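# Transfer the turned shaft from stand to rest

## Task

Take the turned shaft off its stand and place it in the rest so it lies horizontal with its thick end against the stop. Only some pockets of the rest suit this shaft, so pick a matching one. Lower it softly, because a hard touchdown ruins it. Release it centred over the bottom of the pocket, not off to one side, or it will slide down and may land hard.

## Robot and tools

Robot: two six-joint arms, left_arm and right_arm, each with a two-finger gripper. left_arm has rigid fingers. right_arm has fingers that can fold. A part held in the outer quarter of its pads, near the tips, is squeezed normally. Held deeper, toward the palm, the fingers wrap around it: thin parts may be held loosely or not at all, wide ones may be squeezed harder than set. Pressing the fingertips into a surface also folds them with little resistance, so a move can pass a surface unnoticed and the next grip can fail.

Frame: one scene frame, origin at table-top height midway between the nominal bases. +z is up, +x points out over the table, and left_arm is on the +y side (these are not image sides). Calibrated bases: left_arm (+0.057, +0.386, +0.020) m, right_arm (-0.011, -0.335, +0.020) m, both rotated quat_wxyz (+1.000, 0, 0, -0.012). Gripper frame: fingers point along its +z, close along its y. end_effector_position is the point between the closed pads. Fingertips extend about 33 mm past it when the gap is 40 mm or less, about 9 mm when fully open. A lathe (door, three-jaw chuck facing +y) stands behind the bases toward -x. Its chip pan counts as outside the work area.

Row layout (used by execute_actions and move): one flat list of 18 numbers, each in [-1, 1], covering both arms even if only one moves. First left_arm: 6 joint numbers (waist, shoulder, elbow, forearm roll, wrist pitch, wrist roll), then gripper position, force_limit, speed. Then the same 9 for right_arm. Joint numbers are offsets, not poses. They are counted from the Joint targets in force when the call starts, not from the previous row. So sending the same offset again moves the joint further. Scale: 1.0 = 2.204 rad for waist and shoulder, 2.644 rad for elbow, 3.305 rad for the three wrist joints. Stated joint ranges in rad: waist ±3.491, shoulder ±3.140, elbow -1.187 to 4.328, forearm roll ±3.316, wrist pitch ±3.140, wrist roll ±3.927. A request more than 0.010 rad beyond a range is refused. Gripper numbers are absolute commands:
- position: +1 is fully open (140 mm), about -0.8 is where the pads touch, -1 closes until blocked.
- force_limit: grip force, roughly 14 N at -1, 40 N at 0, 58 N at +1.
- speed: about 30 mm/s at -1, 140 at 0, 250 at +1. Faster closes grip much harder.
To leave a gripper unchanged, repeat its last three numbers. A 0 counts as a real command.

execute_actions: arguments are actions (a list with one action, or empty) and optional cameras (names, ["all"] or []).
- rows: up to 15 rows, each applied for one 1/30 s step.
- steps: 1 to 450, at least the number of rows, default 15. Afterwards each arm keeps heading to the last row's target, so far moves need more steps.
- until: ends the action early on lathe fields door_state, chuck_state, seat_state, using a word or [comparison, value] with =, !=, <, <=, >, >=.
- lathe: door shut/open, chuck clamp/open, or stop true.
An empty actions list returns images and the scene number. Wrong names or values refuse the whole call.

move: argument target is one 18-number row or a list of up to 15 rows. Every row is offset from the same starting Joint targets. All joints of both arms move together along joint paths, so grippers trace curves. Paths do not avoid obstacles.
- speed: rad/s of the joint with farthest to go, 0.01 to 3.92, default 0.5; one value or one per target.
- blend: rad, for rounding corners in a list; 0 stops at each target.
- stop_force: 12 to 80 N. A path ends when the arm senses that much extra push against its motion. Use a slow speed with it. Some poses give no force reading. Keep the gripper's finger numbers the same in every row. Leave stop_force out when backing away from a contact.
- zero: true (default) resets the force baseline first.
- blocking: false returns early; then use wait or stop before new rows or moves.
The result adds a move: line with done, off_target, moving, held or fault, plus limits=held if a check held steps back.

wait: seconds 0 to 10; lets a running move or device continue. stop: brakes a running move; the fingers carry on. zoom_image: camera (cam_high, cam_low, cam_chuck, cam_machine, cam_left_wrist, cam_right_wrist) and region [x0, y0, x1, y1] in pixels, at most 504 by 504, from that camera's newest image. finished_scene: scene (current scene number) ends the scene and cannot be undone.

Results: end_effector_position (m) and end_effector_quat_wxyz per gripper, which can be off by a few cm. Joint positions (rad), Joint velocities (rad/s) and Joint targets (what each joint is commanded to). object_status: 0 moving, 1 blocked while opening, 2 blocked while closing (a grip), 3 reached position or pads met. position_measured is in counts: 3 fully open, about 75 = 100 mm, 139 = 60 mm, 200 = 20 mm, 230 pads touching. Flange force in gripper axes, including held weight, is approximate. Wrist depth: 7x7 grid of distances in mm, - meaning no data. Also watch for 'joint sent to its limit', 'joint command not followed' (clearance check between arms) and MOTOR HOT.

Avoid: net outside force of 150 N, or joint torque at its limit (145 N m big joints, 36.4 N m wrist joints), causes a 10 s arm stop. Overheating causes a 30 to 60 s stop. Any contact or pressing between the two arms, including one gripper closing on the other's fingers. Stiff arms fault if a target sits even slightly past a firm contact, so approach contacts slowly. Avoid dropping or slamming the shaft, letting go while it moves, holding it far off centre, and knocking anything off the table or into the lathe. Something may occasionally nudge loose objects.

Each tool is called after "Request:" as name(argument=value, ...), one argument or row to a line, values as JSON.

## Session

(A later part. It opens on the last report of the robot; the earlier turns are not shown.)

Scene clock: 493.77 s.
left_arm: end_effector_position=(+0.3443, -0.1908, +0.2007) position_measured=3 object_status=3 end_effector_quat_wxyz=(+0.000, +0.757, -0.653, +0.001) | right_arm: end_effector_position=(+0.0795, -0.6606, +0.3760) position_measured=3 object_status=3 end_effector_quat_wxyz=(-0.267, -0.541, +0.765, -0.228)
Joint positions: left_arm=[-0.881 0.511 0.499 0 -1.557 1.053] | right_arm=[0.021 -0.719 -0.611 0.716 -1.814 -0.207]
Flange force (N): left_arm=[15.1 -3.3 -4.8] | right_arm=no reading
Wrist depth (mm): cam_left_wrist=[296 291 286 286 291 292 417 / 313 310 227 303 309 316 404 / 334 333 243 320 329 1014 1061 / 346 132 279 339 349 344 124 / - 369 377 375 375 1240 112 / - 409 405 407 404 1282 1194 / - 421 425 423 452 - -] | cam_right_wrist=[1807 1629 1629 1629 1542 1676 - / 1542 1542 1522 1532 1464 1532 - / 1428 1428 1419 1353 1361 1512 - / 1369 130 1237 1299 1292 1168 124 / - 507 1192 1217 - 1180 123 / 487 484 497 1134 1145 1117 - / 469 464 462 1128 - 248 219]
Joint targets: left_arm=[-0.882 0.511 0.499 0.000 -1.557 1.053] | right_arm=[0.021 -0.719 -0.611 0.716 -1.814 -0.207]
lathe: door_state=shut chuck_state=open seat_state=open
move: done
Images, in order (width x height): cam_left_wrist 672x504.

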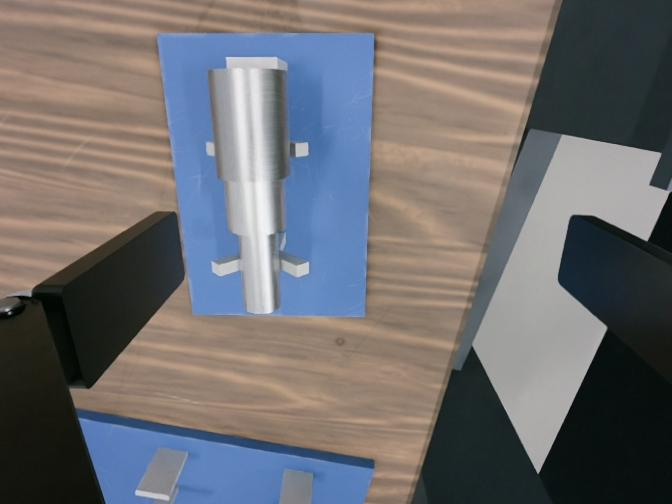

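Request:
move(
  target=[0.0426,0.0196,-0.0200,0,0.0286,-0.0296,0.36,-1,0,0,0,0,0,0,0,1,1,1],
  speed=0.5,
  cameras=["cam_left_wrist"],
)

Request:
zoom_image(
  camera="cam_left_wrist",
  region=[200, 50, 540, 350],
)

Scene clock: 595.47 s.
left_arm: end_effector_position=(+0.4054, -0.1702, +0.1506) position_measured=84 object_status=3 end_effector_quat_wxyz=(+0.000, +0.756, -0.654, +0.000) | right_arm: end_effector_position=(+0.0795, -0.6606, +0.3760) position_measured=3 object_status=3 end_effector_quat_wxyz=(-0.267, -0.541, +0.765, -0.228)
Joint positions: left_arm=[-0.788 0.554 0.446 0 -1.463 0.956] | right_arm=[0.021 -0.719 -0.611 0.716 -1.814 -0.207]
Flange force (N): left_arm=[15.7 -4.8 -4.1] | right_arm=no reading
Wrist depth (mm): cam_left_wrist=[250 250 244 174 235 248 246 / 266 265 259 176 248 262 261 / 282 282 272 193 267 279 279 / 302 293 149 213 284 139 1056 / - 82 306 302 315 119 85 / - - 345 345 342 340 - / - - 364 367 370 368 -] | cam_right_wrist=[1664 1640 1701 1573 1512 1573 670 / 1563 1473 1652 1502 1385 1455 - / 1410 1419 1337 1361 1369 1145 741 / 1393 140 1428 1322 1257 1224 124 / - 505 531 1205 1244 1180 123 / 487 486 494 1157 1145 1096 - / 470 463 462 1081 - 242 219]
Joint targets: left_arm=[-0.788 0.554 0.446 0.000 -1.463 0.956] | right_arm=[0.021 -0.719 -0.611 0.716 -1.814 -0.207]
lathe: door_state=shut chuck_state=open seat_state=open
move: done
Images, in order (width x height): cam_left_wrist 672x504.

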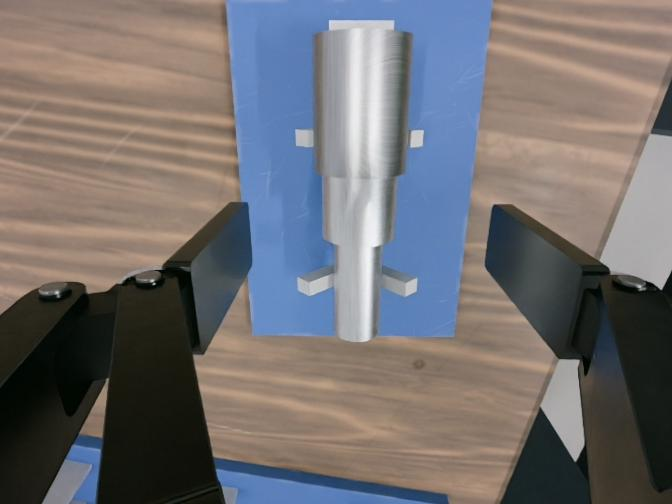

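Scaled by 1.482.

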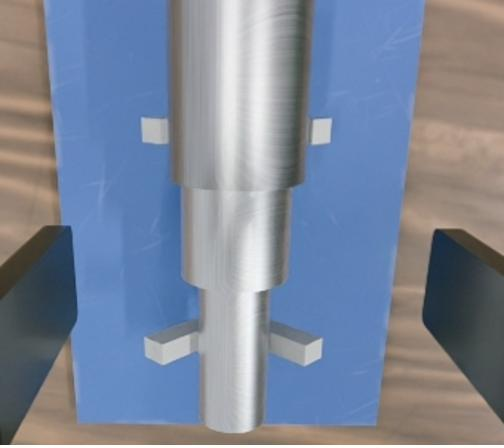

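Request:
move(
  target=[0,0.0184,-0.0485,0,0.0511,0,0.36,-1,0,0,0,0,0,0,0,1,1,1],
  speed=0.2,
  stop_force=20,
  cameras=["cam_left_wrist"],
)

Scene clock: 611.50 s.
left_arm: end_effector_position=(+0.4055, -0.1703, +0.0703) position_measured=84 object_status=3 end_effector_quat_wxyz=(+0.000, +0.756, -0.654, +0.000) | right_arm: end_effector_position=(+0.0795, -0.6606, +0.3760) position_measured=3 object_status=3 end_effector_quat_wxyz=(-0.267, -0.541, +0.765, -0.228)
Joint positions: left_arm=[-0.788 0.595 0.318 0 -1.294 0.956] | right_arm=[0.021 -0.719 -0.611 0.716 -1.814 -0.207]
Flange force (N): left_arm=[12.6 -3.5 -2.0] | right_arm=no reading
Wrist depth (mm): cam_left_wrist=[179 178 168 94 95 168 176 / 190 189 178 100 102 180 186 / 202 201 189 105 109 194 197 / 215 209 149 115 194 139 208 / - 82 213 128 210 128 85 / - - 235 144 226 243 - / - - 268 266 265 263 -] | cam_right_wrist=[1739 1629 1664 1563 1584 1532 - / 1542 1492 1532 1483 1410 1446 - / 1446 1337 1410 1369 1393 - - / 1377 136 1299 1278 1285 1271 124 / - 509 1205 1224 1244 1168 124 / 488 488 494 1151 1123 1151 - / 473 461 456 1198 1006 248 222]
Joint targets: left_arm=[-0.788 0.595 0.318 0.000 -1.294 0.956] | right_arm=[0.021 -0.719 -0.611 0.716 -1.814 -0.207]
lathe: door_state=shut chuck_state=open seat_state=open
move: done
Images, in order (width x height): cam_left_wrist 672x504.

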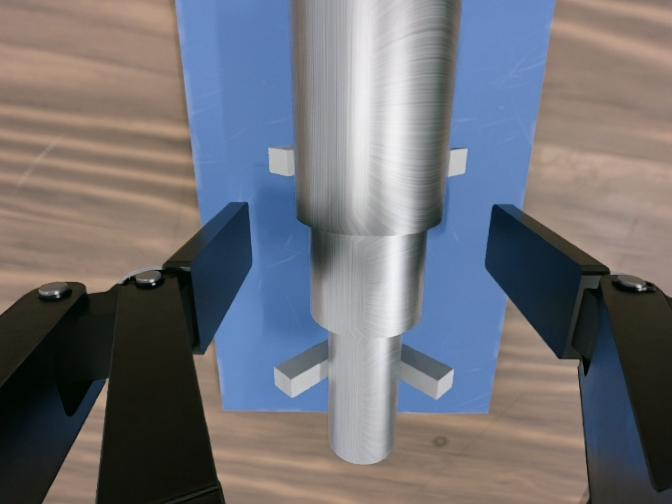

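Request:
execute_actions(
  actions=[
    {"rows":[[0,0,0,0,0,0,-1,-0.7,-1,0,0,0,0,0,0,1,1,1]],"steps":90},
  ],
  cameras=["cam_left_wrist"],
)

Scene clock: 633.00 s.
left_arm: end_effector_position=(+0.4055, -0.1703, +0.0703) position_measured=171 object_status=2 end_effector_quat_wxyz=(+0.000, +0.756, -0.654, +0.000) | right_arm: end_effector_position=(+0.0795, -0.6606, +0.3760) position_measured=3 object_status=3 end_effector_quat_wxyz=(-0.267, -0.541, +0.765, -0.228)
Joint positions: left_arm=[-0.788 0.595 0.318 0 -1.294 0.956] | right_arm=[0.021 -0.719 -0.611 0.716 -1.814 -0.207]
Flange force (N): left_arm=[8.5 -38.5 -14.5] | right_arm=no reading
Wrist depth (mm): cam_left_wrist=[180 179 168 94 94 168 176 / 190 190 178 100 100 178 186 / 202 202 189 106 108 192 198 / 215 212 199 116 119 199 210 / - 77 94 127 127 77 82 / - - 61 141 150 - - / - - - 265 265 - -] | cam_right_wrist=[1713 1640 - 1584 1552 1492 - / 1522 - 1492 1446 1492 1464 - / 1428 1428 1402 1473 - 1230 - / - 130 1292 1307 1271 1271 124 / - 506 1192 1224 1250 1174 123 / 489 487 497 1151 1101 1134 - / 466 461 464 1096 1107 249 224]
Joint targets: left_arm=[-0.788 0.595 0.318 0.000 -1.294 0.956] | right_arm=[0.021 -0.719 -0.611 0.716 -1.814 -0.207]
lathe: door_state=shut chuck_state=open seat_state=open
Images, in order (width x height): cam_left_wrist 672x504.

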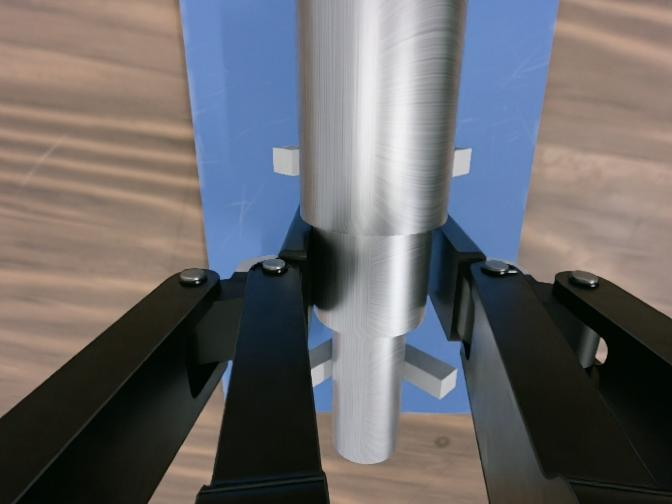

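Request:
move(
  target=[0.00116,0.00092,0.0012,0,-0.00034,-0.00077,-1,-0.7,-1,0,0,0,0,0,0,1,1,1],
  speed=0.1,
  cameras=["cam_left_wrist"],
)

Scene clock: 659.97 s.
left_arm: end_effector_position=(+0.4074, -0.1700, +0.0703) position_measured=175 object_status=2 end_effector_quat_wxyz=(+0.000, +0.756, -0.654, +0.000) | right_arm: end_effector_position=(+0.0795, -0.6606, +0.3760) position_measured=3 object_status=3 end_effector_quat_wxyz=(-0.267, -0.541, +0.765, -0.228)
Joint positions: left_arm=[-0.785 0.597 0.321 0 -1.295 0.953] | right_arm=[0.021 -0.719 -0.611 0.716 -1.814 -0.207]
Flange force (N): left_arm=[11.4 -13.8 -7.6] | right_arm=no reading
Wrist depth (mm): cam_left_wrist=[179 179 168 95 94 166 176 / 190 189 178 101 100 178 186 / 202 201 189 106 107 191 198 / 216 215 198 116 117 199 209 / - 77 88 127 124 77 77 / - - 61 141 147 - - / - - - 266 - - -] | cam_right_wrist=[1552 1676 1652 1606 1552 1664 - / 1532 1542 1522 1492 1542 1285 860 / 1455 1437 1532 1377 1264 - - / 1385 130 1393 1307 1264 1211 124 / - 512 1198 1217 1353 1192 124 / 486 487 490 1061 1157 1145 1123 / 471 462 458 1096 - 242 216]
Joint targets: left_arm=[-0.785 0.597 0.321 0.000 -1.295 0.953] | right_arm=[0.021 -0.719 -0.611 0.716 -1.814 -0.207]
lathe: door_state=shut chuck_state=open seat_state=open
move: done
Images, in order (width x height): cam_left_wrist 672x504.

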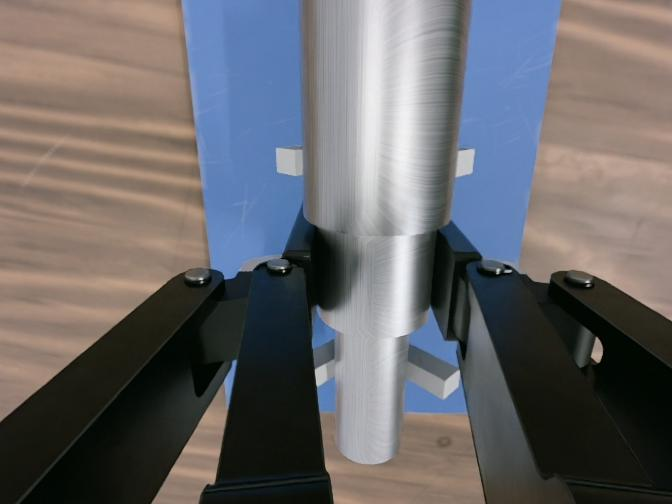

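Request:
zoom_image(
  camera="cam_left_wrist",
  region=[240, 180, 510, 400],
)

Scaled by 1.867.

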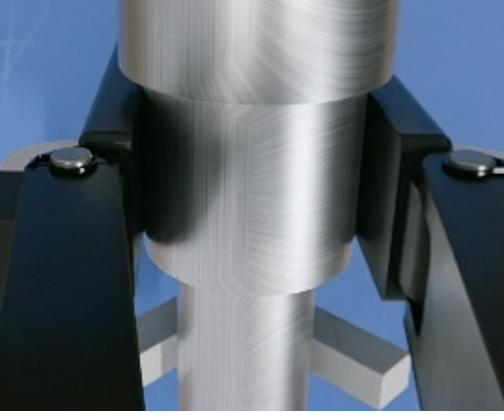

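Request:
move(
  target=[0.00087,0.00069,0.0009,0,-0.00026,-0.00058,-1,-0.7,-1,0,0,0,0,0,0,1,1,1],
  speed=0.1,
  cameras=["cam_left_wrist"],
)

Request:
zoom_image(
  camera="cam_left_wrist",
  region=[240, 180, 510, 400],
)

Scene clock: 682.33 s.
left_arm: end_effector_position=(+0.4089, -0.1698, +0.0703) position_measured=175 object_status=2 end_effector_quat_wxyz=(+0.000, +0.756, -0.654, +0.000) | right_arm: end_effector_position=(+0.0795, -0.6606, +0.3760) position_measured=3 object_status=3 end_effector_quat_wxyz=(-0.267, -0.541, +0.765, -0.228)
Joint positions: left_arm=[-0.783 0.598 0.323 0 -1.296 0.951] | right_arm=[0.021 -0.719 -0.611 0.716 -1.814 -0.207]
Flange force (N): left_arm=[6.7 25.7 -12.7] | right_arm=no reading
Wrist depth (mm): cam_left_wrist=[179 179 168 95 94 167 176 / 190 189 178 101 100 178 187 / 202 201 189 106 107 192 198 / 215 214 199 116 117 199 210 / - 77 95 127 124 77 77 / - - 61 141 148 - - / - - - 265 - - -] | cam_right_wrist=[1664 1617 1739 1617 1512 1512 1701 / 1522 1492 1522 1492 1446 1446 - / 1402 1455 1402 1377 1385 - - / 1402 140 1314 1285 1278 1257 128 / - 508 1217 1230 1174 1168 124 / 486 483 500 1134 1162 1205 - / 471 459 460 1107 - 243 219]
Joint targets: left_arm=[-0.783 0.598 0.323 0.000 -1.296 0.951] | right_arm=[0.021 -0.719 -0.611 0.716 -1.814 -0.207]
lathe: door_state=shut chuck_state=open seat_state=open
move: done
Images, in order (width x height): cam_left_wrist 672x504.

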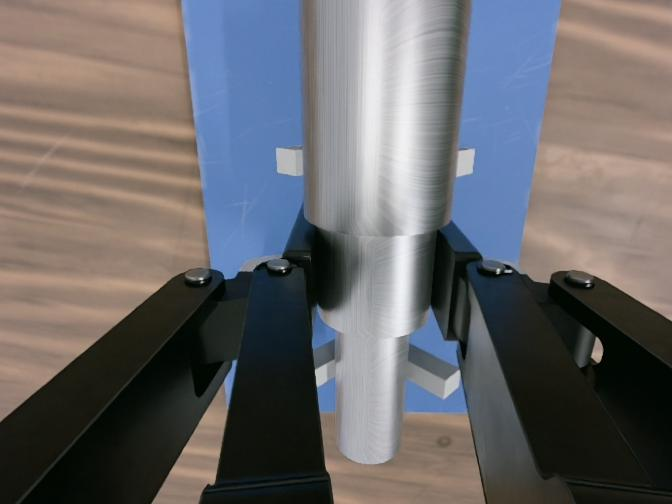

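Scaled by 1.867.

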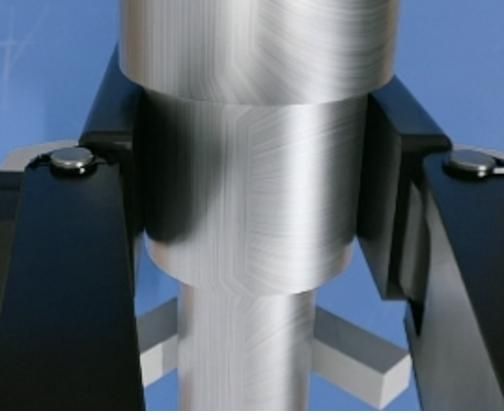

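Request:
move(
  target=[-0.00062,-0.00049,-0.00064,0,0.00019,0.00041,-1,-0.7,-1,0,0,0,0,0,0,1,1,1],
  speed=0.1,
)

Scene clock: 690.23 s.
left_arm: end_effector_position=(+0.4081, -0.1699, +0.0703) position_measured=175 object_status=2 end_effector_quat_wxyz=(+0.000, +0.756, -0.654, +0.000) | right_arm: end_effector_position=(+0.0795, -0.6606, +0.3760) position_measured=3 object_status=3 end_effector_quat_wxyz=(-0.267, -0.541, +0.765, -0.228)
Joint positions: left_arm=[-0.785 0.597 0.321 -0.001 -1.295 0.952] | right_arm=[0.021 -0.719 -0.611 0.716 -1.814 -0.207]
Flange force (N): left_arm=[7.8 2.1 -9.8] | right_arm=no reading
Wrist depth (mm): cam_left_wrist=[179 179 168 95 94 166 176 / 190 190 178 101 100 178 186 / 202 202 188 106 107 191 198 / 215 214 199 116 117 199 210 / - 77 88 127 124 77 77 / - - 61 141 147 - - / - - - 265 - - -] | cam_right_wrist=[1664 1640 1584 1595 1552 1502 1410 / 1573 1522 1502 1473 1437 1437 - / 1385 1419 1337 1322 1345 1205 857 / 1393 140 1393 1292 1307 1244 130 / - 512 1211 1217 1192 1192 124 / 486 489 492 1151 1162 1112 - / 468 461 456 1047 1023 248 219]
Joint targets: left_arm=[-0.785 0.597 0.321 0.000 -1.295 0.952] | right_arm=[0.021 -0.719 -0.611 0.716 -1.814 -0.207]
lathe: door_state=shut chuck_state=open seat_state=open
move: done

Request:
execute_actions(
  actions=[
    {"rows":[[0,0,0,0,0,0,-0.98,0.3,-1,0,0,0,0,0,0,1,1,1]],"steps":60},
  ],
)

Scene clock: 730.07 s.
left_arm: end_effector_position=(+0.4079, -0.1699, +0.0703) position_measured=176 object_status=2 end_effector_quat_wxyz=(+0.000, +0.756, -0.654, +0.000) | right_arm: end_effector_position=(+0.0795, -0.6606, +0.3760) position_measured=3 object_status=3 end_effector_quat_wxyz=(-0.267, -0.541, +0.765, -0.228)
Joint positions: left_arm=[-0.785 0.597 0.321 0 -1.295 0.952] | right_arm=[0.021 -0.719 -0.611 0.716 -1.814 -0.207]
Flange force (N): left_arm=[7.8 -1.7 -12.0] | right_arm=no reading
Wrist depth (mm): cam_left_wrist=[180 179 168 95 94 166 176 / 190 189 178 101 100 178 186 / 202 202 189 106 107 191 198 / 216 214 198 116 117 199 210 / - 77 88 127 124 77 77 / - - 61 141 148 - - / - - - 266 - - -] | cam_right_wrist=[1688 1664 1542 1502 1419 1573 1483 / 1573 1512 - - 1393 1410 714 / 1455 1455 1428 1419 1393 1278 - / 1385 131 1307 - 1244 1250 124 / - 509 1211 1162 1211 1211 124 / 486 487 496 1151 1186 1145 - / 470 461 459 1096 - 243 223]
Joint targets: left_arm=[-0.785 0.597 0.321 0.000 -1.295 0.952] | right_arm=[0.021 -0.719 -0.611 0.716 -1.814 -0.207]
lathe: door_state=shut chuck_state=open seat_state=open

Request:
move(
  target=[0,-0.0211,0.0889,0,-0.0852,0,-0.98,0.3,-1,0,0,0,0,0,0,1,1,1],
  speed=0.2,
  cameras=["cam_left_wrist","cam_low"],
)

Request:
zoom_image(
  camera="cam_low",
  region=[230, 200, 380, 330],
)

Request:
zoom_image(
  camera="cam_left_wrist",
  region=[240, 0, 510, 270],
)

Scene clock: 745.90 s.
left_arm: end_effector_position=(+0.4081, -0.1701, +0.2003) position_measured=176 object_status=2 end_effector_quat_wxyz=(+0.000, +0.756, -0.654, +0.000) | right_arm: end_effector_position=(+0.0795, -0.6606, +0.3760) position_measured=3 object_status=3 end_effector_quat_wxyz=(-0.267, -0.541, +0.765, -0.228)
Joint positions: left_arm=[-0.785 0.551 0.557 0 -1.577 0.952] | right_arm=[0.021 -0.719 -0.611 0.716 -1.814 -0.207]
Flange force (N): left_arm=[13.8 -4.7 -0.8] | right_arm=no reading
Wrist depth (mm): cam_left_wrist=[296 294 291 95 94 290 292 / 314 313 312 101 100 308 431 / 333 332 330 106 107 327 1056 / 355 350 343 116 117 344 1113 / - 77 88 128 124 77 77 / - - 61 141 - - - / - - - 386 - - -] | cam_right_wrist=[1664 1640 1640 1617 1542 1542 753 / 1512 1522 1307 1522 1464 1437 774 / 1428 1337 1437 1563 1393 - 763 / 1369 140 1353 1322 1198 1198 124 / - 513 1198 1198 1211 1192 123 / 485 486 496 1145 1168 1145 - / 468 463 459 1096 956 248 219]
Joint targets: left_arm=[-0.785 0.551 0.557 0.000 -1.577 0.952] | right_arm=[0.021 -0.719 -0.611 0.716 -1.814 -0.207]
lathe: door_state=shut chuck_state=open seat_state=open
move: done
Images, in order (width x height): cam_low 504x504, cam_left_wrist 672x504.

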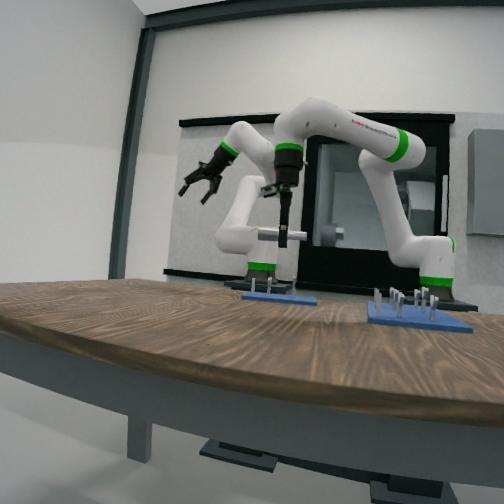

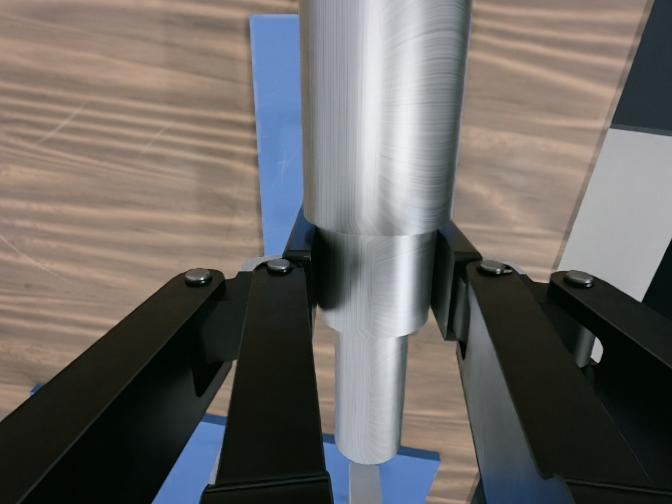

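Scaled by 3.360.

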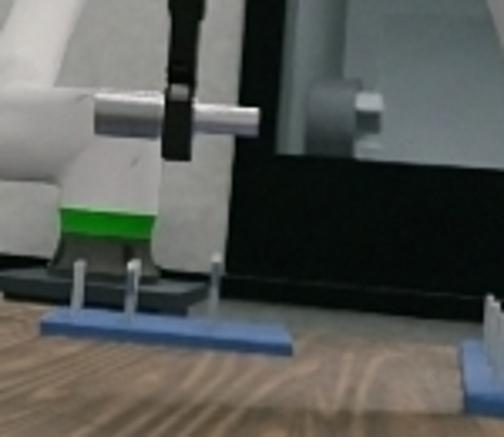

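Scaled by 1.867.

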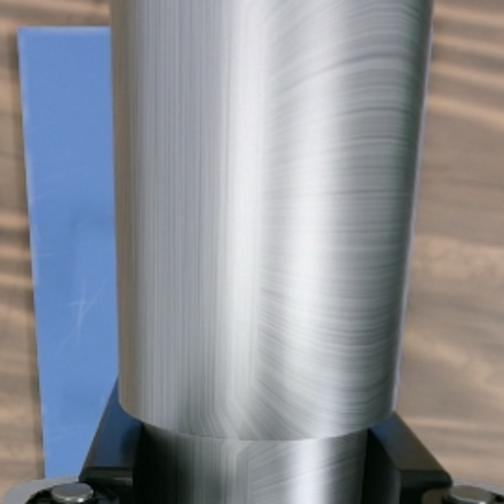

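Request:
move(
  target=[0.3110,-0.2244,-0.2399,0,0.0424,-0.2686,-0.98,0.3,-1,0,0,0,0,0,0,1,1,1],
  speed=0.5,
  cameras=["cam_left_wrist","cam_high"],
)

Request:
zoom_image(
  camera="cam_left_wrist",
  region=[240, 0, 510, 270],
)

Scene clock: 820.47 s.
left_arm: end_effector_position=(+0.4868, +0.2016, +0.2003) position_measured=176 object_status=2 end_effector_quat_wxyz=(+0.000, +0.686, -0.728, +0.000) | right_arm: end_effector_position=(+0.0795, -0.6606, +0.3760) position_measured=3 object_status=3 end_effector_quat_wxyz=(-0.267, -0.541, +0.765, -0.228)
Joint positions: left_arm=[-0.099 0.056 -0.078 0 -1.437 0.065] | right_arm=[0.021 -0.719 -0.611 0.716 -1.814 -0.207]
Flange force (N): left_arm=[5.8 -7.7 0.3] | right_arm=no reading
Wrist depth (mm): cam_left_wrist=[292 286 288 95 94 285 284 / 313 299 300 101 100 294 301 / 335 320 320 106 107 316 323 / 355 341 332 116 117 329 343 / - 77 88 127 124 77 77 / - - 61 141 - - - / - - - 435 - - -] | cam_right_wrist=[1676 1652 1617 1629 1522 1492 - / 1542 1532 1473 1483 1483 1393 - / 1437 1446 1385 1353 1337 1314 - / 1385 140 1307 1292 1250 1264 124 / - 509 512 1217 1244 1180 124 / 485 487 494 - 1157 1117 - / 469 459 464 1076 1006 246 219]
Joint targets: left_arm=[-0.099 0.056 -0.078 0.000 -1.437 0.065] | right_arm=[0.021 -0.719 -0.611 0.716 -1.814 -0.207]
lathe: door_state=shut chuck_state=open seat_state=open
move: done
Images, in order (width x height): cam_high 504x504, cam_left_wrist 672x504.

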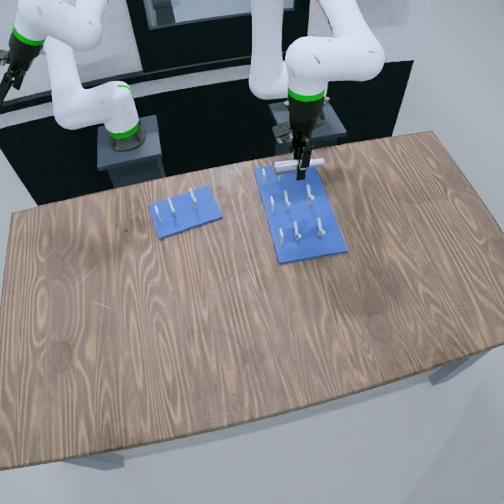

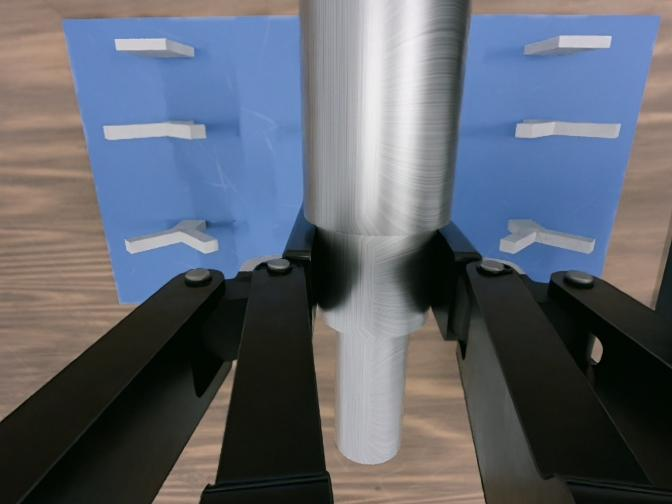

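Scaled by 1.867.

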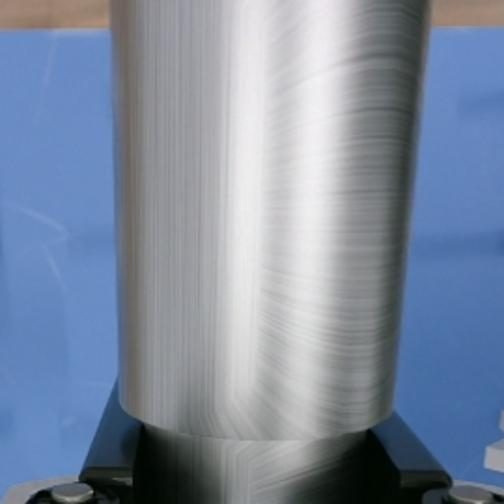

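Request:
zoom_image(
  camera="cam_left_wrist",
  region=[90, 95, 220, 165],
)

Request:
zoom_image(
  camera="cam_left_wrist",
  region=[500, 95, 630, 165],
)

Request:
zoom_image(
  camera="cam_left_wrist",
  region=[110, 200, 240, 270],
)

Request:
zoom_image(
  camera="cam_left_wrist",
  region=[490, 200, 620, 270],
)

Scaled by 3.877.

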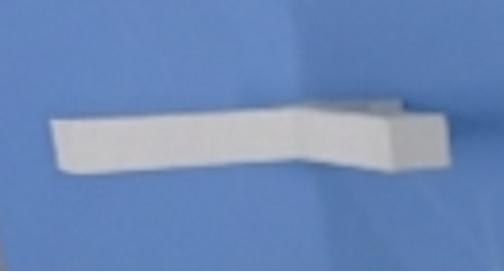

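Scaled by 3.877.

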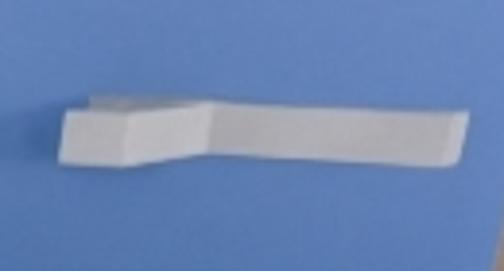

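Scaled by 3.877.

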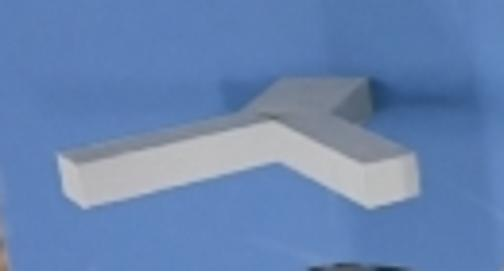

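Scaled by 3.877.

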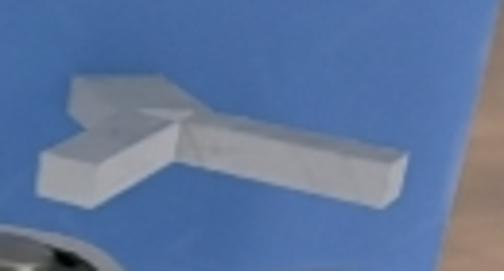

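Request:
move(
  target=[
    [0.00155,0.0200,-0.0543,0,0.0568,-0.0010,-0.98,0.3,-1,0,0,0,0,0,0,1,1,1],
    [0.00155,0.0411,-0.0815,0,0.0926,-0.0010,-0.98,0.3,-1,0,0,0,0,0,0,1,1,1],
  ],
  speed=[0.3,0.08],
  stop_force=20,
  cameras=["cam_left_wrist","cam_low"],
)

Request:
zoom_image(
  camera="cam_low",
  region=[340, 230, 490, 350],
)

Request:
zoom_image(
  camera="cam_left_wrist",
  region=[200, 0, 550, 350],
)

Scene clock: 881.57 s.
left_arm: end_effector_position=(+0.4872, +0.2031, +0.0708) position_measured=176 object_status=2 end_effector_quat_wxyz=(+0.000, +0.686, -0.728, +0.000) | right_arm: end_effector_position=(+0.0795, -0.6606, +0.3760) position_measured=3 object_status=3 end_effector_quat_wxyz=(-0.267, -0.541, +0.765, -0.228)
Joint positions: left_arm=[-0.096 0.147 -0.293 0 -1.131 0.061] | right_arm=[0.021 -0.719 -0.611 0.716 -1.814 -0.207]
Flange force (N): left_arm=[4.9 -6.5 2.4] | right_arm=no reading
Wrist depth (mm): cam_left_wrist=[172 170 169 95 94 168 167 / 178 180 179 101 99 177 177 / 191 191 191 106 107 188 188 / 204 204 198 116 117 197 200 / - 77 88 128 126 77 77 / - - 61 141 145 - - / - - - 268 - - -] | cam_right_wrist=[1606 1739 1629 1573 1522 1542 1752 / - 1532 1542 1483 1473 1473 - / 1446 1410 1393 1314 1377 1337 - / 1393 140 1230 1299 1299 - 124 / - 506 1217 1230 1211 1180 124 / 484 489 494 1174 1139 1139 - / 468 461 463 1101 - 248 218]
Joint targets: left_arm=[-0.096 0.147 -0.293 0.000 -1.131 0.061] | right_arm=[0.021 -0.719 -0.611 0.716 -1.814 -0.207]
lathe: door_state=shut chuck_state=open seat_state=open
move: done
Images, in order (width x height): cam_low 504x504, cam_left_wrist 672x504.

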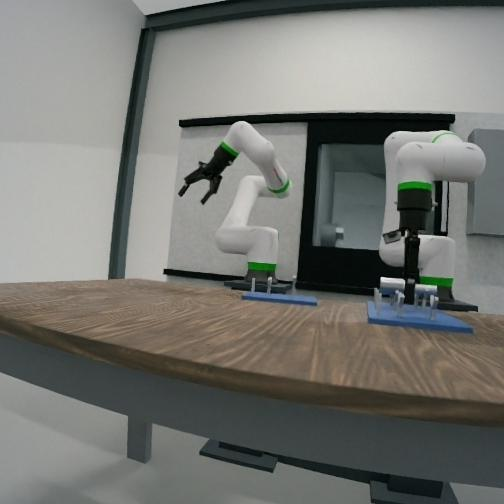

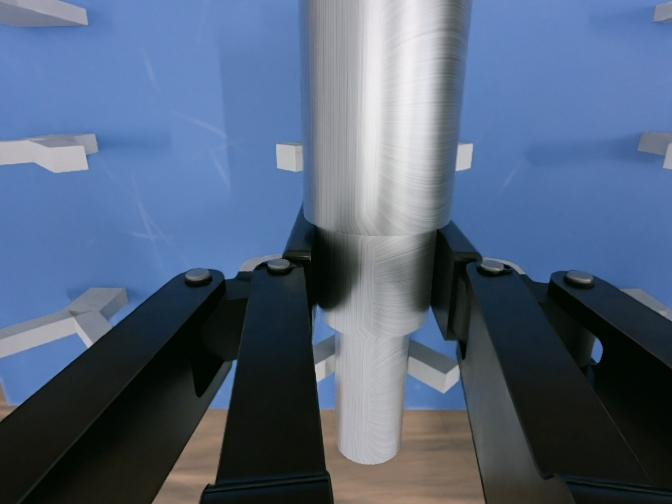

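Scaled by 3.360.

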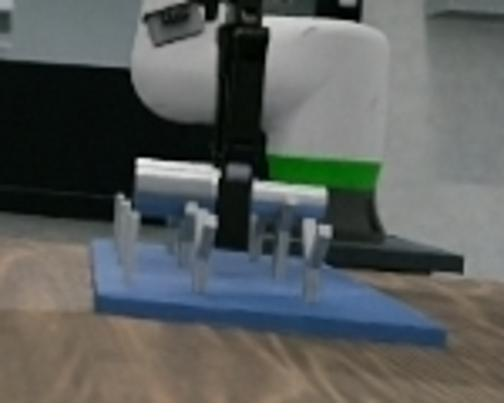

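Scaled by 1.440.

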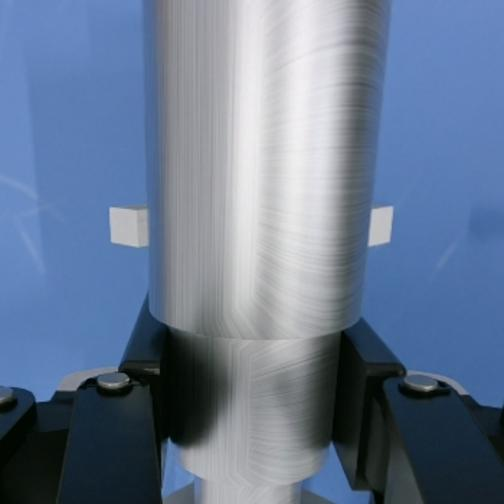

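Request:
move(
  target=[-0.00503,0.00186,0.00179,0,-0.00019,0.00336,-0.98,0.3,-1,0,0,0,0,0,0,1,1,1],
  speed=0.01,
  stop_force=12,
  cameras=["cam_left_wrist"],
)

Scene clock: 897.07 s.
left_arm: end_effector_position=(+0.4870, +0.1996, +0.0708) position_measured=176 object_status=2 end_effector_quat_wxyz=(+0.000, +0.686, -0.727, +0.000) | right_arm: end_effector_position=(+0.0795, -0.6606, +0.3760) position_measured=3 object_status=3 end_effector_quat_wxyz=(-0.267, -0.541, +0.765, -0.228)
Joint positions: left_arm=[-0.104 0.15 -0.29 0 -1.131 0.069] | right_arm=[0.021 -0.719 -0.611 0.716 -1.814 -0.207]
Flange force (N): left_arm=[-11.0 -4.5 -1.7] | right_arm=no reading
Wrist depth (mm): cam_left_wrist=[172 170 169 95 94 168 168 / 180 179 179 101 99 178 177 / 193 191 190 106 107 189 188 / 204 203 198 116 117 197 200 / - 77 95 128 126 77 77 / - - 61 141 145 - - / - - - 268 - - -] | cam_right_wrist=[1664 1664 1606 1573 1563 1502 1573 / 1652 1532 1502 1464 1377 - - / 1473 1410 1393 1385 1369 - - / 1402 140 1299 1307 1285 1244 124 / - 508 1192 1217 1211 1174 123 / 484 489 495 1168 1134 960 - / 469 460 459 1066 1091 243 219]
Joint targets: left_arm=[-0.104 0.150 -0.290 0.000 -1.131 0.069] | right_arm=[0.021 -0.719 -0.611 0.716 -1.814 -0.207]
lathe: door_state=shut chuck_state=open seat_state=open
move: contact (left_arm)
Images, in order (width x height): cam_left_wrist 672x504.

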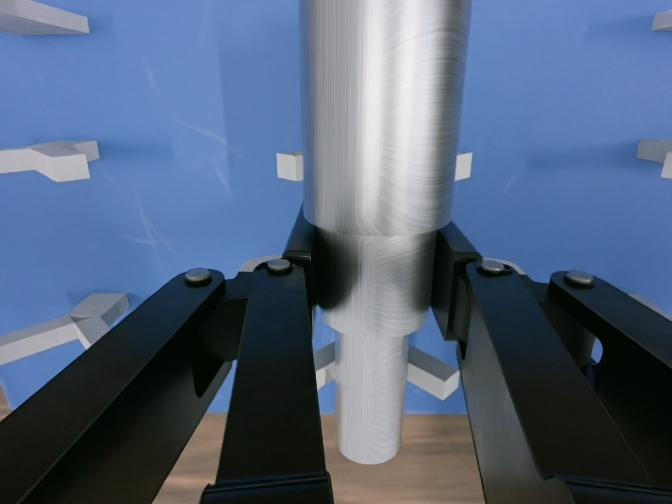

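Request:
move(
  target=[0.0011,-0.00041,-0.00039,0,0.00004,-0.00074,-0.98,0.3,-1,0,0,0,0,0,0,1,1,1],
  speed=0.01,
)

Request:
move(
  target=[0,0.00375,-0.00367,0,0.00544,0,-0.98,0.3,-1,0,0,0,0,0,0,1,1,1],
  speed=0.01,
  stop_force=12,
  cameras=["cam_left_wrist"],
)

Scene clock: 919.53 s.
left_arm: end_effector_position=(+0.4871, +0.2007, +0.0708) position_measured=176 object_status=2 end_effector_quat_wxyz=(+0.000, +0.686, -0.728, +0.000) | right_arm: end_effector_position=(+0.0795, -0.6606, +0.3760) position_measured=3 object_status=3 end_effector_quat_wxyz=(-0.267, -0.541, +0.765, -0.228)
Joint positions: left_arm=[-0.101 0.149 -0.291 0 -1.131 0.067] | right_arm=[0.021 -0.719 -0.611 0.716 -1.814 -0.207]
Flange force (N): left_arm=[5.6 -8.6 2.1] | right_arm=no reading
Wrist depth (mm): cam_left_wrist=[172 169 169 95 94 168 167 / 180 179 179 101 99 178 177 / 192 191 191 106 107 188 187 / 204 203 198 116 117 198 199 / - 77 88 128 125 77 77 / - - 61 141 145 - - / - - - 267 - - -] | cam_right_wrist=[1850 1752 1640 1595 1595 1573 1584 / 1606 1542 1512 1473 1473 1307 - / 1437 1437 1402 1369 1393 1385 - / - 140 - 1299 1257 1250 128 / - 511 524 1244 1307 1174 123 / 482 490 497 1162 1186 1112 - / 470 464 461 1117 - 241 219]
Joint targets: left_arm=[-0.101 0.149 -0.291 0.000 -1.131 0.067] | right_arm=[0.021 -0.719 -0.611 0.716 -1.814 -0.207]
lathe: door_state=shut chuck_state=open seat_state=open
move: done

Scene clock: 920.53 s.
left_arm: end_effector_position=(+0.4871, +0.2006, +0.0691) position_measured=176 object_status=2 end_effector_quat_wxyz=(+0.000, +0.686, -0.727, +0.000) | right_arm: end_effector_position=(+0.0795, -0.6606, +0.3760) position_measured=3 object_status=3 end_effector_quat_wxyz=(-0.267, -0.541, +0.765, -0.228)
Joint positions: left_arm=[-0.101 0.151 -0.293 0 -1.127 0.067] | right_arm=[0.021 -0.719 -0.611 0.716 -1.814 -0.207]
Flange force (N): left_arm=[2.4 -0.8 -16.8] | right_arm=no reading
Wrist depth (mm): cam_left_wrist=[171 168 168 95 94 167 166 / 179 179 178 100 100 176 176 / 190 190 189 106 107 187 187 / 203 202 196 116 117 196 198 / - 77 95 127 125 77 77 / - - 61 140 145 - - / - - - 265 - - -] | cam_right_wrist=[1676 1766 1542 1595 1563 1522 1573 / 1563 1880 - 1455 1385 1299 - / - 1563 1322 1345 1329 1329 - / - 140 1329 1271 1278 1237 130 / - 513 1205 1205 1186 1180 124 / 485 486 498 1186 1217 1086 - / 467 465 465 1101 1162 241 219]
Joint targets: left_arm=[-0.101 0.151 -0.293 0.000 -1.127 0.067] | right_arm=[0.021 -0.719 -0.611 0.716 -1.814 -0.207]
lathe: door_state=shut chuck_state=open seat_state=open
move: contact (left_arm); left_arm: the wrist pitch is farthest, 0.014 rad from its target
Images, in order (width x height): cam_left_wrist 672x504.

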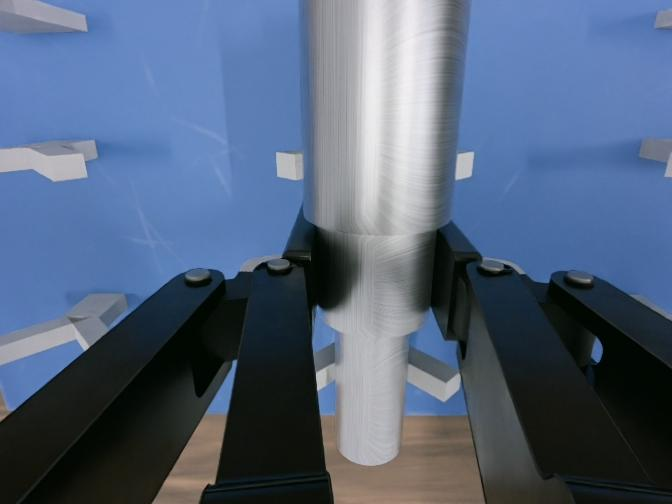

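Request:
move(
  target=[0,-0.00042,-0.0004,0,0.00005,0,-0.98,0.3,-1,0,0,0,0,0,0,1,1,1],
  speed=0.01,
)

Scene clock: 935.10 s.
left_arm: end_effector_position=(+0.4867, +0.2007, +0.0691) position_measured=176 object_status=2 end_effector_quat_wxyz=(+0.000, +0.686, -0.727, +0.000) | right_arm: end_effector_position=(+0.0795, -0.6606, +0.3760) position_measured=3 object_status=3 end_effector_quat_wxyz=(-0.267, -0.541, +0.765, -0.228)
Joint positions: left_arm=[-0.101 0.15 -0.294 0 -1.127 0.067] | right_arm=[0.021 -0.719 -0.611 0.716 -1.814 -0.207]
Flange force (N): left_arm=[4.8 -13.1 -7.5] | right_arm=no reading
Wrist depth (mm): cam_left_wrist=[171 168 168 95 94 166 166 / 179 179 178 100 100 176 175 / 190 189 189 106 107 187 186 / 203 201 197 116 117 196 198 / - 77 95 127 125 77 77 / - - 61 141 145 - - / - - - 265 - - -] | cam_right_wrist=[1701 1676 1446 1563 1595 1393 - / 1522 1595 1502 1492 1542 1410 - / 1779 1419 1385 1361 1377 1502 897 / - 130 1322 1292 1091 1271 130 / - 511 513 1211 1217 1192 123 / 485 491 496 1139 1139 1134 - / 470 462 464 1107 922 242 219]
Joint targets: left_arm=[-0.101 0.150 -0.294 0.000 -1.127 0.067] | right_arm=[0.021 -0.719 -0.611 0.716 -1.814 -0.207]
lathe: door_state=shut chuck_state=open seat_state=open
move: done

Request:
move(
  target=[0,0.00033,-0.0001,0,0.00028,0,-0.98,0.3,-1,0,0,0,0,0,0,1,1,1],
  speed=0.01,
  cameras=["cam_left_wrist"],
)

Request:
zoom_image(
  camera="cam_left_wrist",
  region=[240, 100, 510, 400],
)

Scene clock: 952.80 s.
left_arm: end_effector_position=(+0.4868, +0.2007, +0.0687) position_measured=176 object_status=2 end_effector_quat_wxyz=(+0.000, +0.686, -0.727, +0.000) | right_arm: end_effector_position=(+0.0795, -0.6606, +0.3760) position_measured=3 object_status=3 end_effector_quat_wxyz=(-0.267, -0.541, +0.765, -0.228)
Joint positions: left_arm=[-0.101 0.151 -0.295 0 -1.126 0.067] | right_arm=[0.021 -0.719 -0.611 0.716 -1.814 -0.207]
Flange force (N): left_arm=[-0.1 0.9 -38.7] | right_arm=no reading
Wrist depth (mm): cam_left_wrist=[171 168 168 95 94 167 166 / 179 178 178 100 100 176 176 / 190 189 189 106 107 187 186 / 202 201 196 116 117 195 198 / - 77 95 127 125 77 77 / - - 61 140 144 - - / - - - 265 - - -] | cam_right_wrist=[1595 1629 1595 1606 1584 1361 - / 1552 1552 1492 1512 1455 1483 - / 1455 1483 1353 1532 1361 1299 - / 1377 137 1285 1292 1285 1244 124 / - 513 1198 1211 1393 1174 123 / 486 490 498 1139 1128 1123 - / 469 464 454 - - 248 219]
Joint targets: left_arm=[-0.101 0.151 -0.295 0.000 -1.126 0.067] | right_arm=[0.021 -0.719 -0.611 0.716 -1.814 -0.207]
lathe: door_state=shut chuck_state=open seat_state=open
move: done
Images, in order (width x height): cam_left_wrist 672x504.

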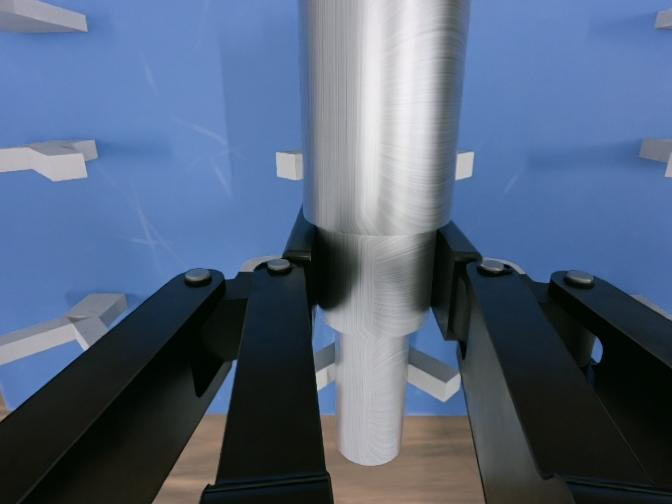

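Scaled by 1.680.

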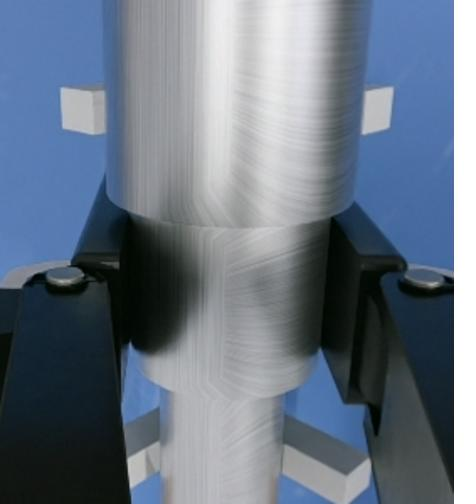

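Request:
move(
  target=[0,-0.00015,0.00015,0,-0.00022,0,-0.98,0.3,-1,0,0,0,0,0,0,1,1,1],
  speed=0.01,
)

Request:
execute_actions(
  actions=[
    {"rows":[[0,0,0,0,0,0,0.1,0.3,-1,0,0,0,0,0,0,1,1,1]],"steps":60},
  ],
  cameras=["cam_left_wrist"],
)

Scene clock: 965.93 s.
left_arm: end_effector_position=(+0.4868, +0.2007, +0.0689) position_measured=176 object_status=2 end_effector_quat_wxyz=(+0.000, +0.686, -0.727, +0.000) | right_arm: end_effector_position=(+0.0795, -0.6606, +0.3760) position_measured=3 object_status=3 end_effector_quat_wxyz=(-0.267, -0.541, +0.765, -0.228)
Joint positions: left_arm=[-0.101 0.15 -0.294 0 -1.126 0.067] | right_arm=[0.021 -0.719 -0.611 0.716 -1.814 -0.207]
Flange force (N): left_arm=[4.8 -7.3 -18.3] | right_arm=no reading
Wrist depth (mm): cam_left_wrist=[171 169 168 95 94 167 166 / 179 179 178 100 100 176 176 / 189 189 189 106 107 187 187 / 203 202 196 116 117 196 198 / - 77 95 127 125 77 77 / - - 61 141 145 - - / - - - 265 - - -] | cam_right_wrist=[1664 1640 1793 1573 1552 1522 751 / 1522 1532 1522 1492 1437 1483 - / 1464 1455 1410 1393 1353 1307 - / - 131 1285 1271 1257 1250 124 / - 507 1211 1211 1192 1192 124 / 484 485 491 1107 - 1006 - / 469 459 462 1134 993 249 219]
Joint targets: left_arm=[-0.101 0.150 -0.294 0.000 -1.126 0.067] | right_arm=[0.021 -0.719 -0.611 0.716 -1.814 -0.207]
lathe: door_state=shut chuck_state=open seat_state=open
move: done

Scene clock: 968.13 s.
left_arm: end_effector_position=(+0.4868, +0.2007, +0.0689) position_measured=117 object_status=3 end_effector_quat_wxyz=(+0.000, +0.686, -0.727, +0.000) | right_arm: end_effector_position=(+0.0795, -0.6606, +0.3760) position_measured=3 object_status=3 end_effector_quat_wxyz=(-0.267, -0.541, +0.765, -0.228)
Joint positions: left_arm=[-0.101 0.15 -0.294 0 -1.126 0.067] | right_arm=[0.021 -0.719 -0.611 0.716 -1.814 -0.207]
Flange force (N): left_arm=[4.6 -6.0 -2.3] | right_arm=no reading
Wrist depth (mm): cam_left_wrist=[168 168 168 95 94 166 165 / 179 178 177 100 100 176 175 / 190 189 189 106 107 186 186 / 202 199 132 117 124 136 196 / - 89 209 133 210 108 88 / - - 65 145 222 - - / - - 265 264 263 - -] | cam_right_wrist=[1676 1652 1640 1595 1584 1522 1455 / 1393 1606 1483 - - 1428 - / 1512 1419 1410 1419 1337 - - / - 130 1353 1278 1224 1271 124 / - 513 1224 1271 1211 1174 124 / 484 485 494 1134 1123 1123 - / 472 461 454 1264 - 248 216]
Joint targets: left_arm=[-0.101 0.150 -0.294 0.000 -1.126 0.067] | right_arm=[0.021 -0.719 -0.611 0.716 -1.814 -0.207]
lathe: door_state=shut chuck_state=open seat_state=open
Images, in order (width x height): cam_left_wrist 672x504.

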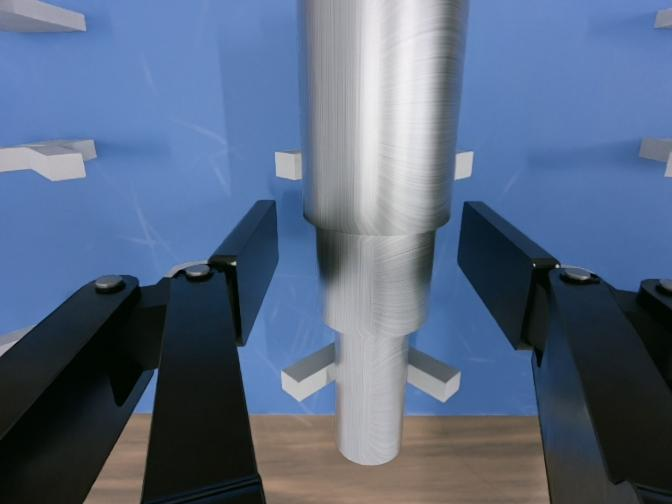

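Request:
move(
  target=[
    [0,-0.0224,0.0276,0,-0.0373,0,0.1,0.3,-1,0,0,0,0,0,0,1,1,1],
    [0,-0.0425,0.0819,0,-0.0941,0,0.1,0.3,-1,0,0,0,0,0,0,1,1,1],
  ],
  speed=[0.15,0.5],
  blend=[0.02,0],
  cameras=["cam_left_wrist","cam_low"],
)

Request:
zoom_image(
  camera="cam_left_wrist",
  region=[260, 0, 460, 200],
)

Request:
zoom_image(
  camera="cam_low",
  region=[350, 250, 480, 350],
)

Scene clock: 982.30 s.
left_arm: end_effector_position=(+0.4863, +0.2007, +0.2002) position_measured=117 object_status=3 end_effector_quat_wxyz=(+0.000, +0.686, -0.727, +0.000) | right_arm: end_effector_position=(+0.0795, -0.6606, +0.3760) position_measured=3 object_status=3 end_effector_quat_wxyz=(-0.267, -0.541, +0.765, -0.228)
Joint positions: left_arm=[-0.101 0.057 -0.078 0 -1.437 0.067] | right_arm=[0.021 -0.719 -0.611 0.716 -1.814 -0.207]
Flange force (N): left_arm=[5.3 -7.2 -4.5] | right_arm=no reading
Wrist depth (mm): cam_left_wrist=[292 286 288 283 286 285 283 / 314 299 301 227 296 294 297 / 334 321 319 246 317 317 322 / 355 332 125 278 334 133 341 / - 89 353 376 377 107 88 / - - 393 403 402 - - / - - 436 438 435 - -] | cam_right_wrist=[1664 - 1595 1766 1563 1522 - / 1552 1532 1492 1512 1464 1437 - / 1393 1437 1410 1377 1337 1329 - / - 136 1307 1285 1285 1244 124 / - 507 1205 1237 1217 1174 124 / 483 487 494 1151 1101 1139 - / 472 459 460 1101 - 248 218]
Joint targets: left_arm=[-0.101 0.057 -0.078 0.000 -1.438 0.067] | right_arm=[0.021 -0.719 -0.611 0.716 -1.814 -0.207]
lathe: door_state=shut chuck_state=open seat_state=open
move: done
Images, in order (width x height): cam_low 504x504, cam_left_wrist 672x504.

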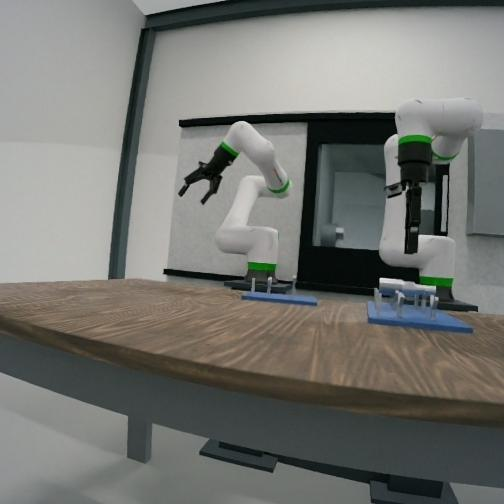

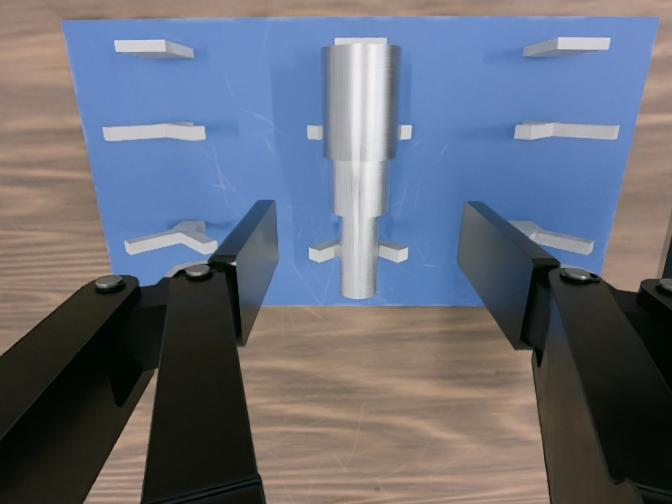

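Scaled by 2.520.

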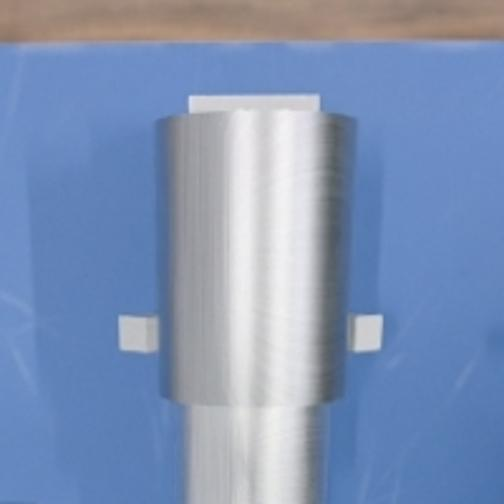

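Scaled by 3.877.

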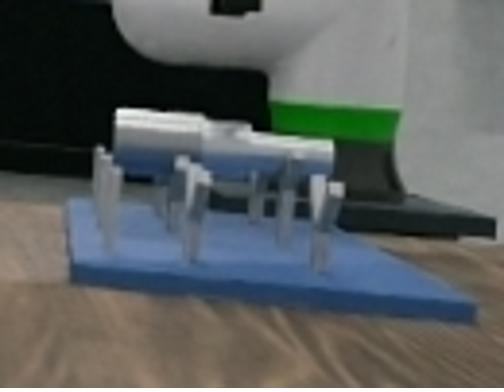

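Request:
finished_scene(
  scene=1,
)

The scene is finished: the task was done.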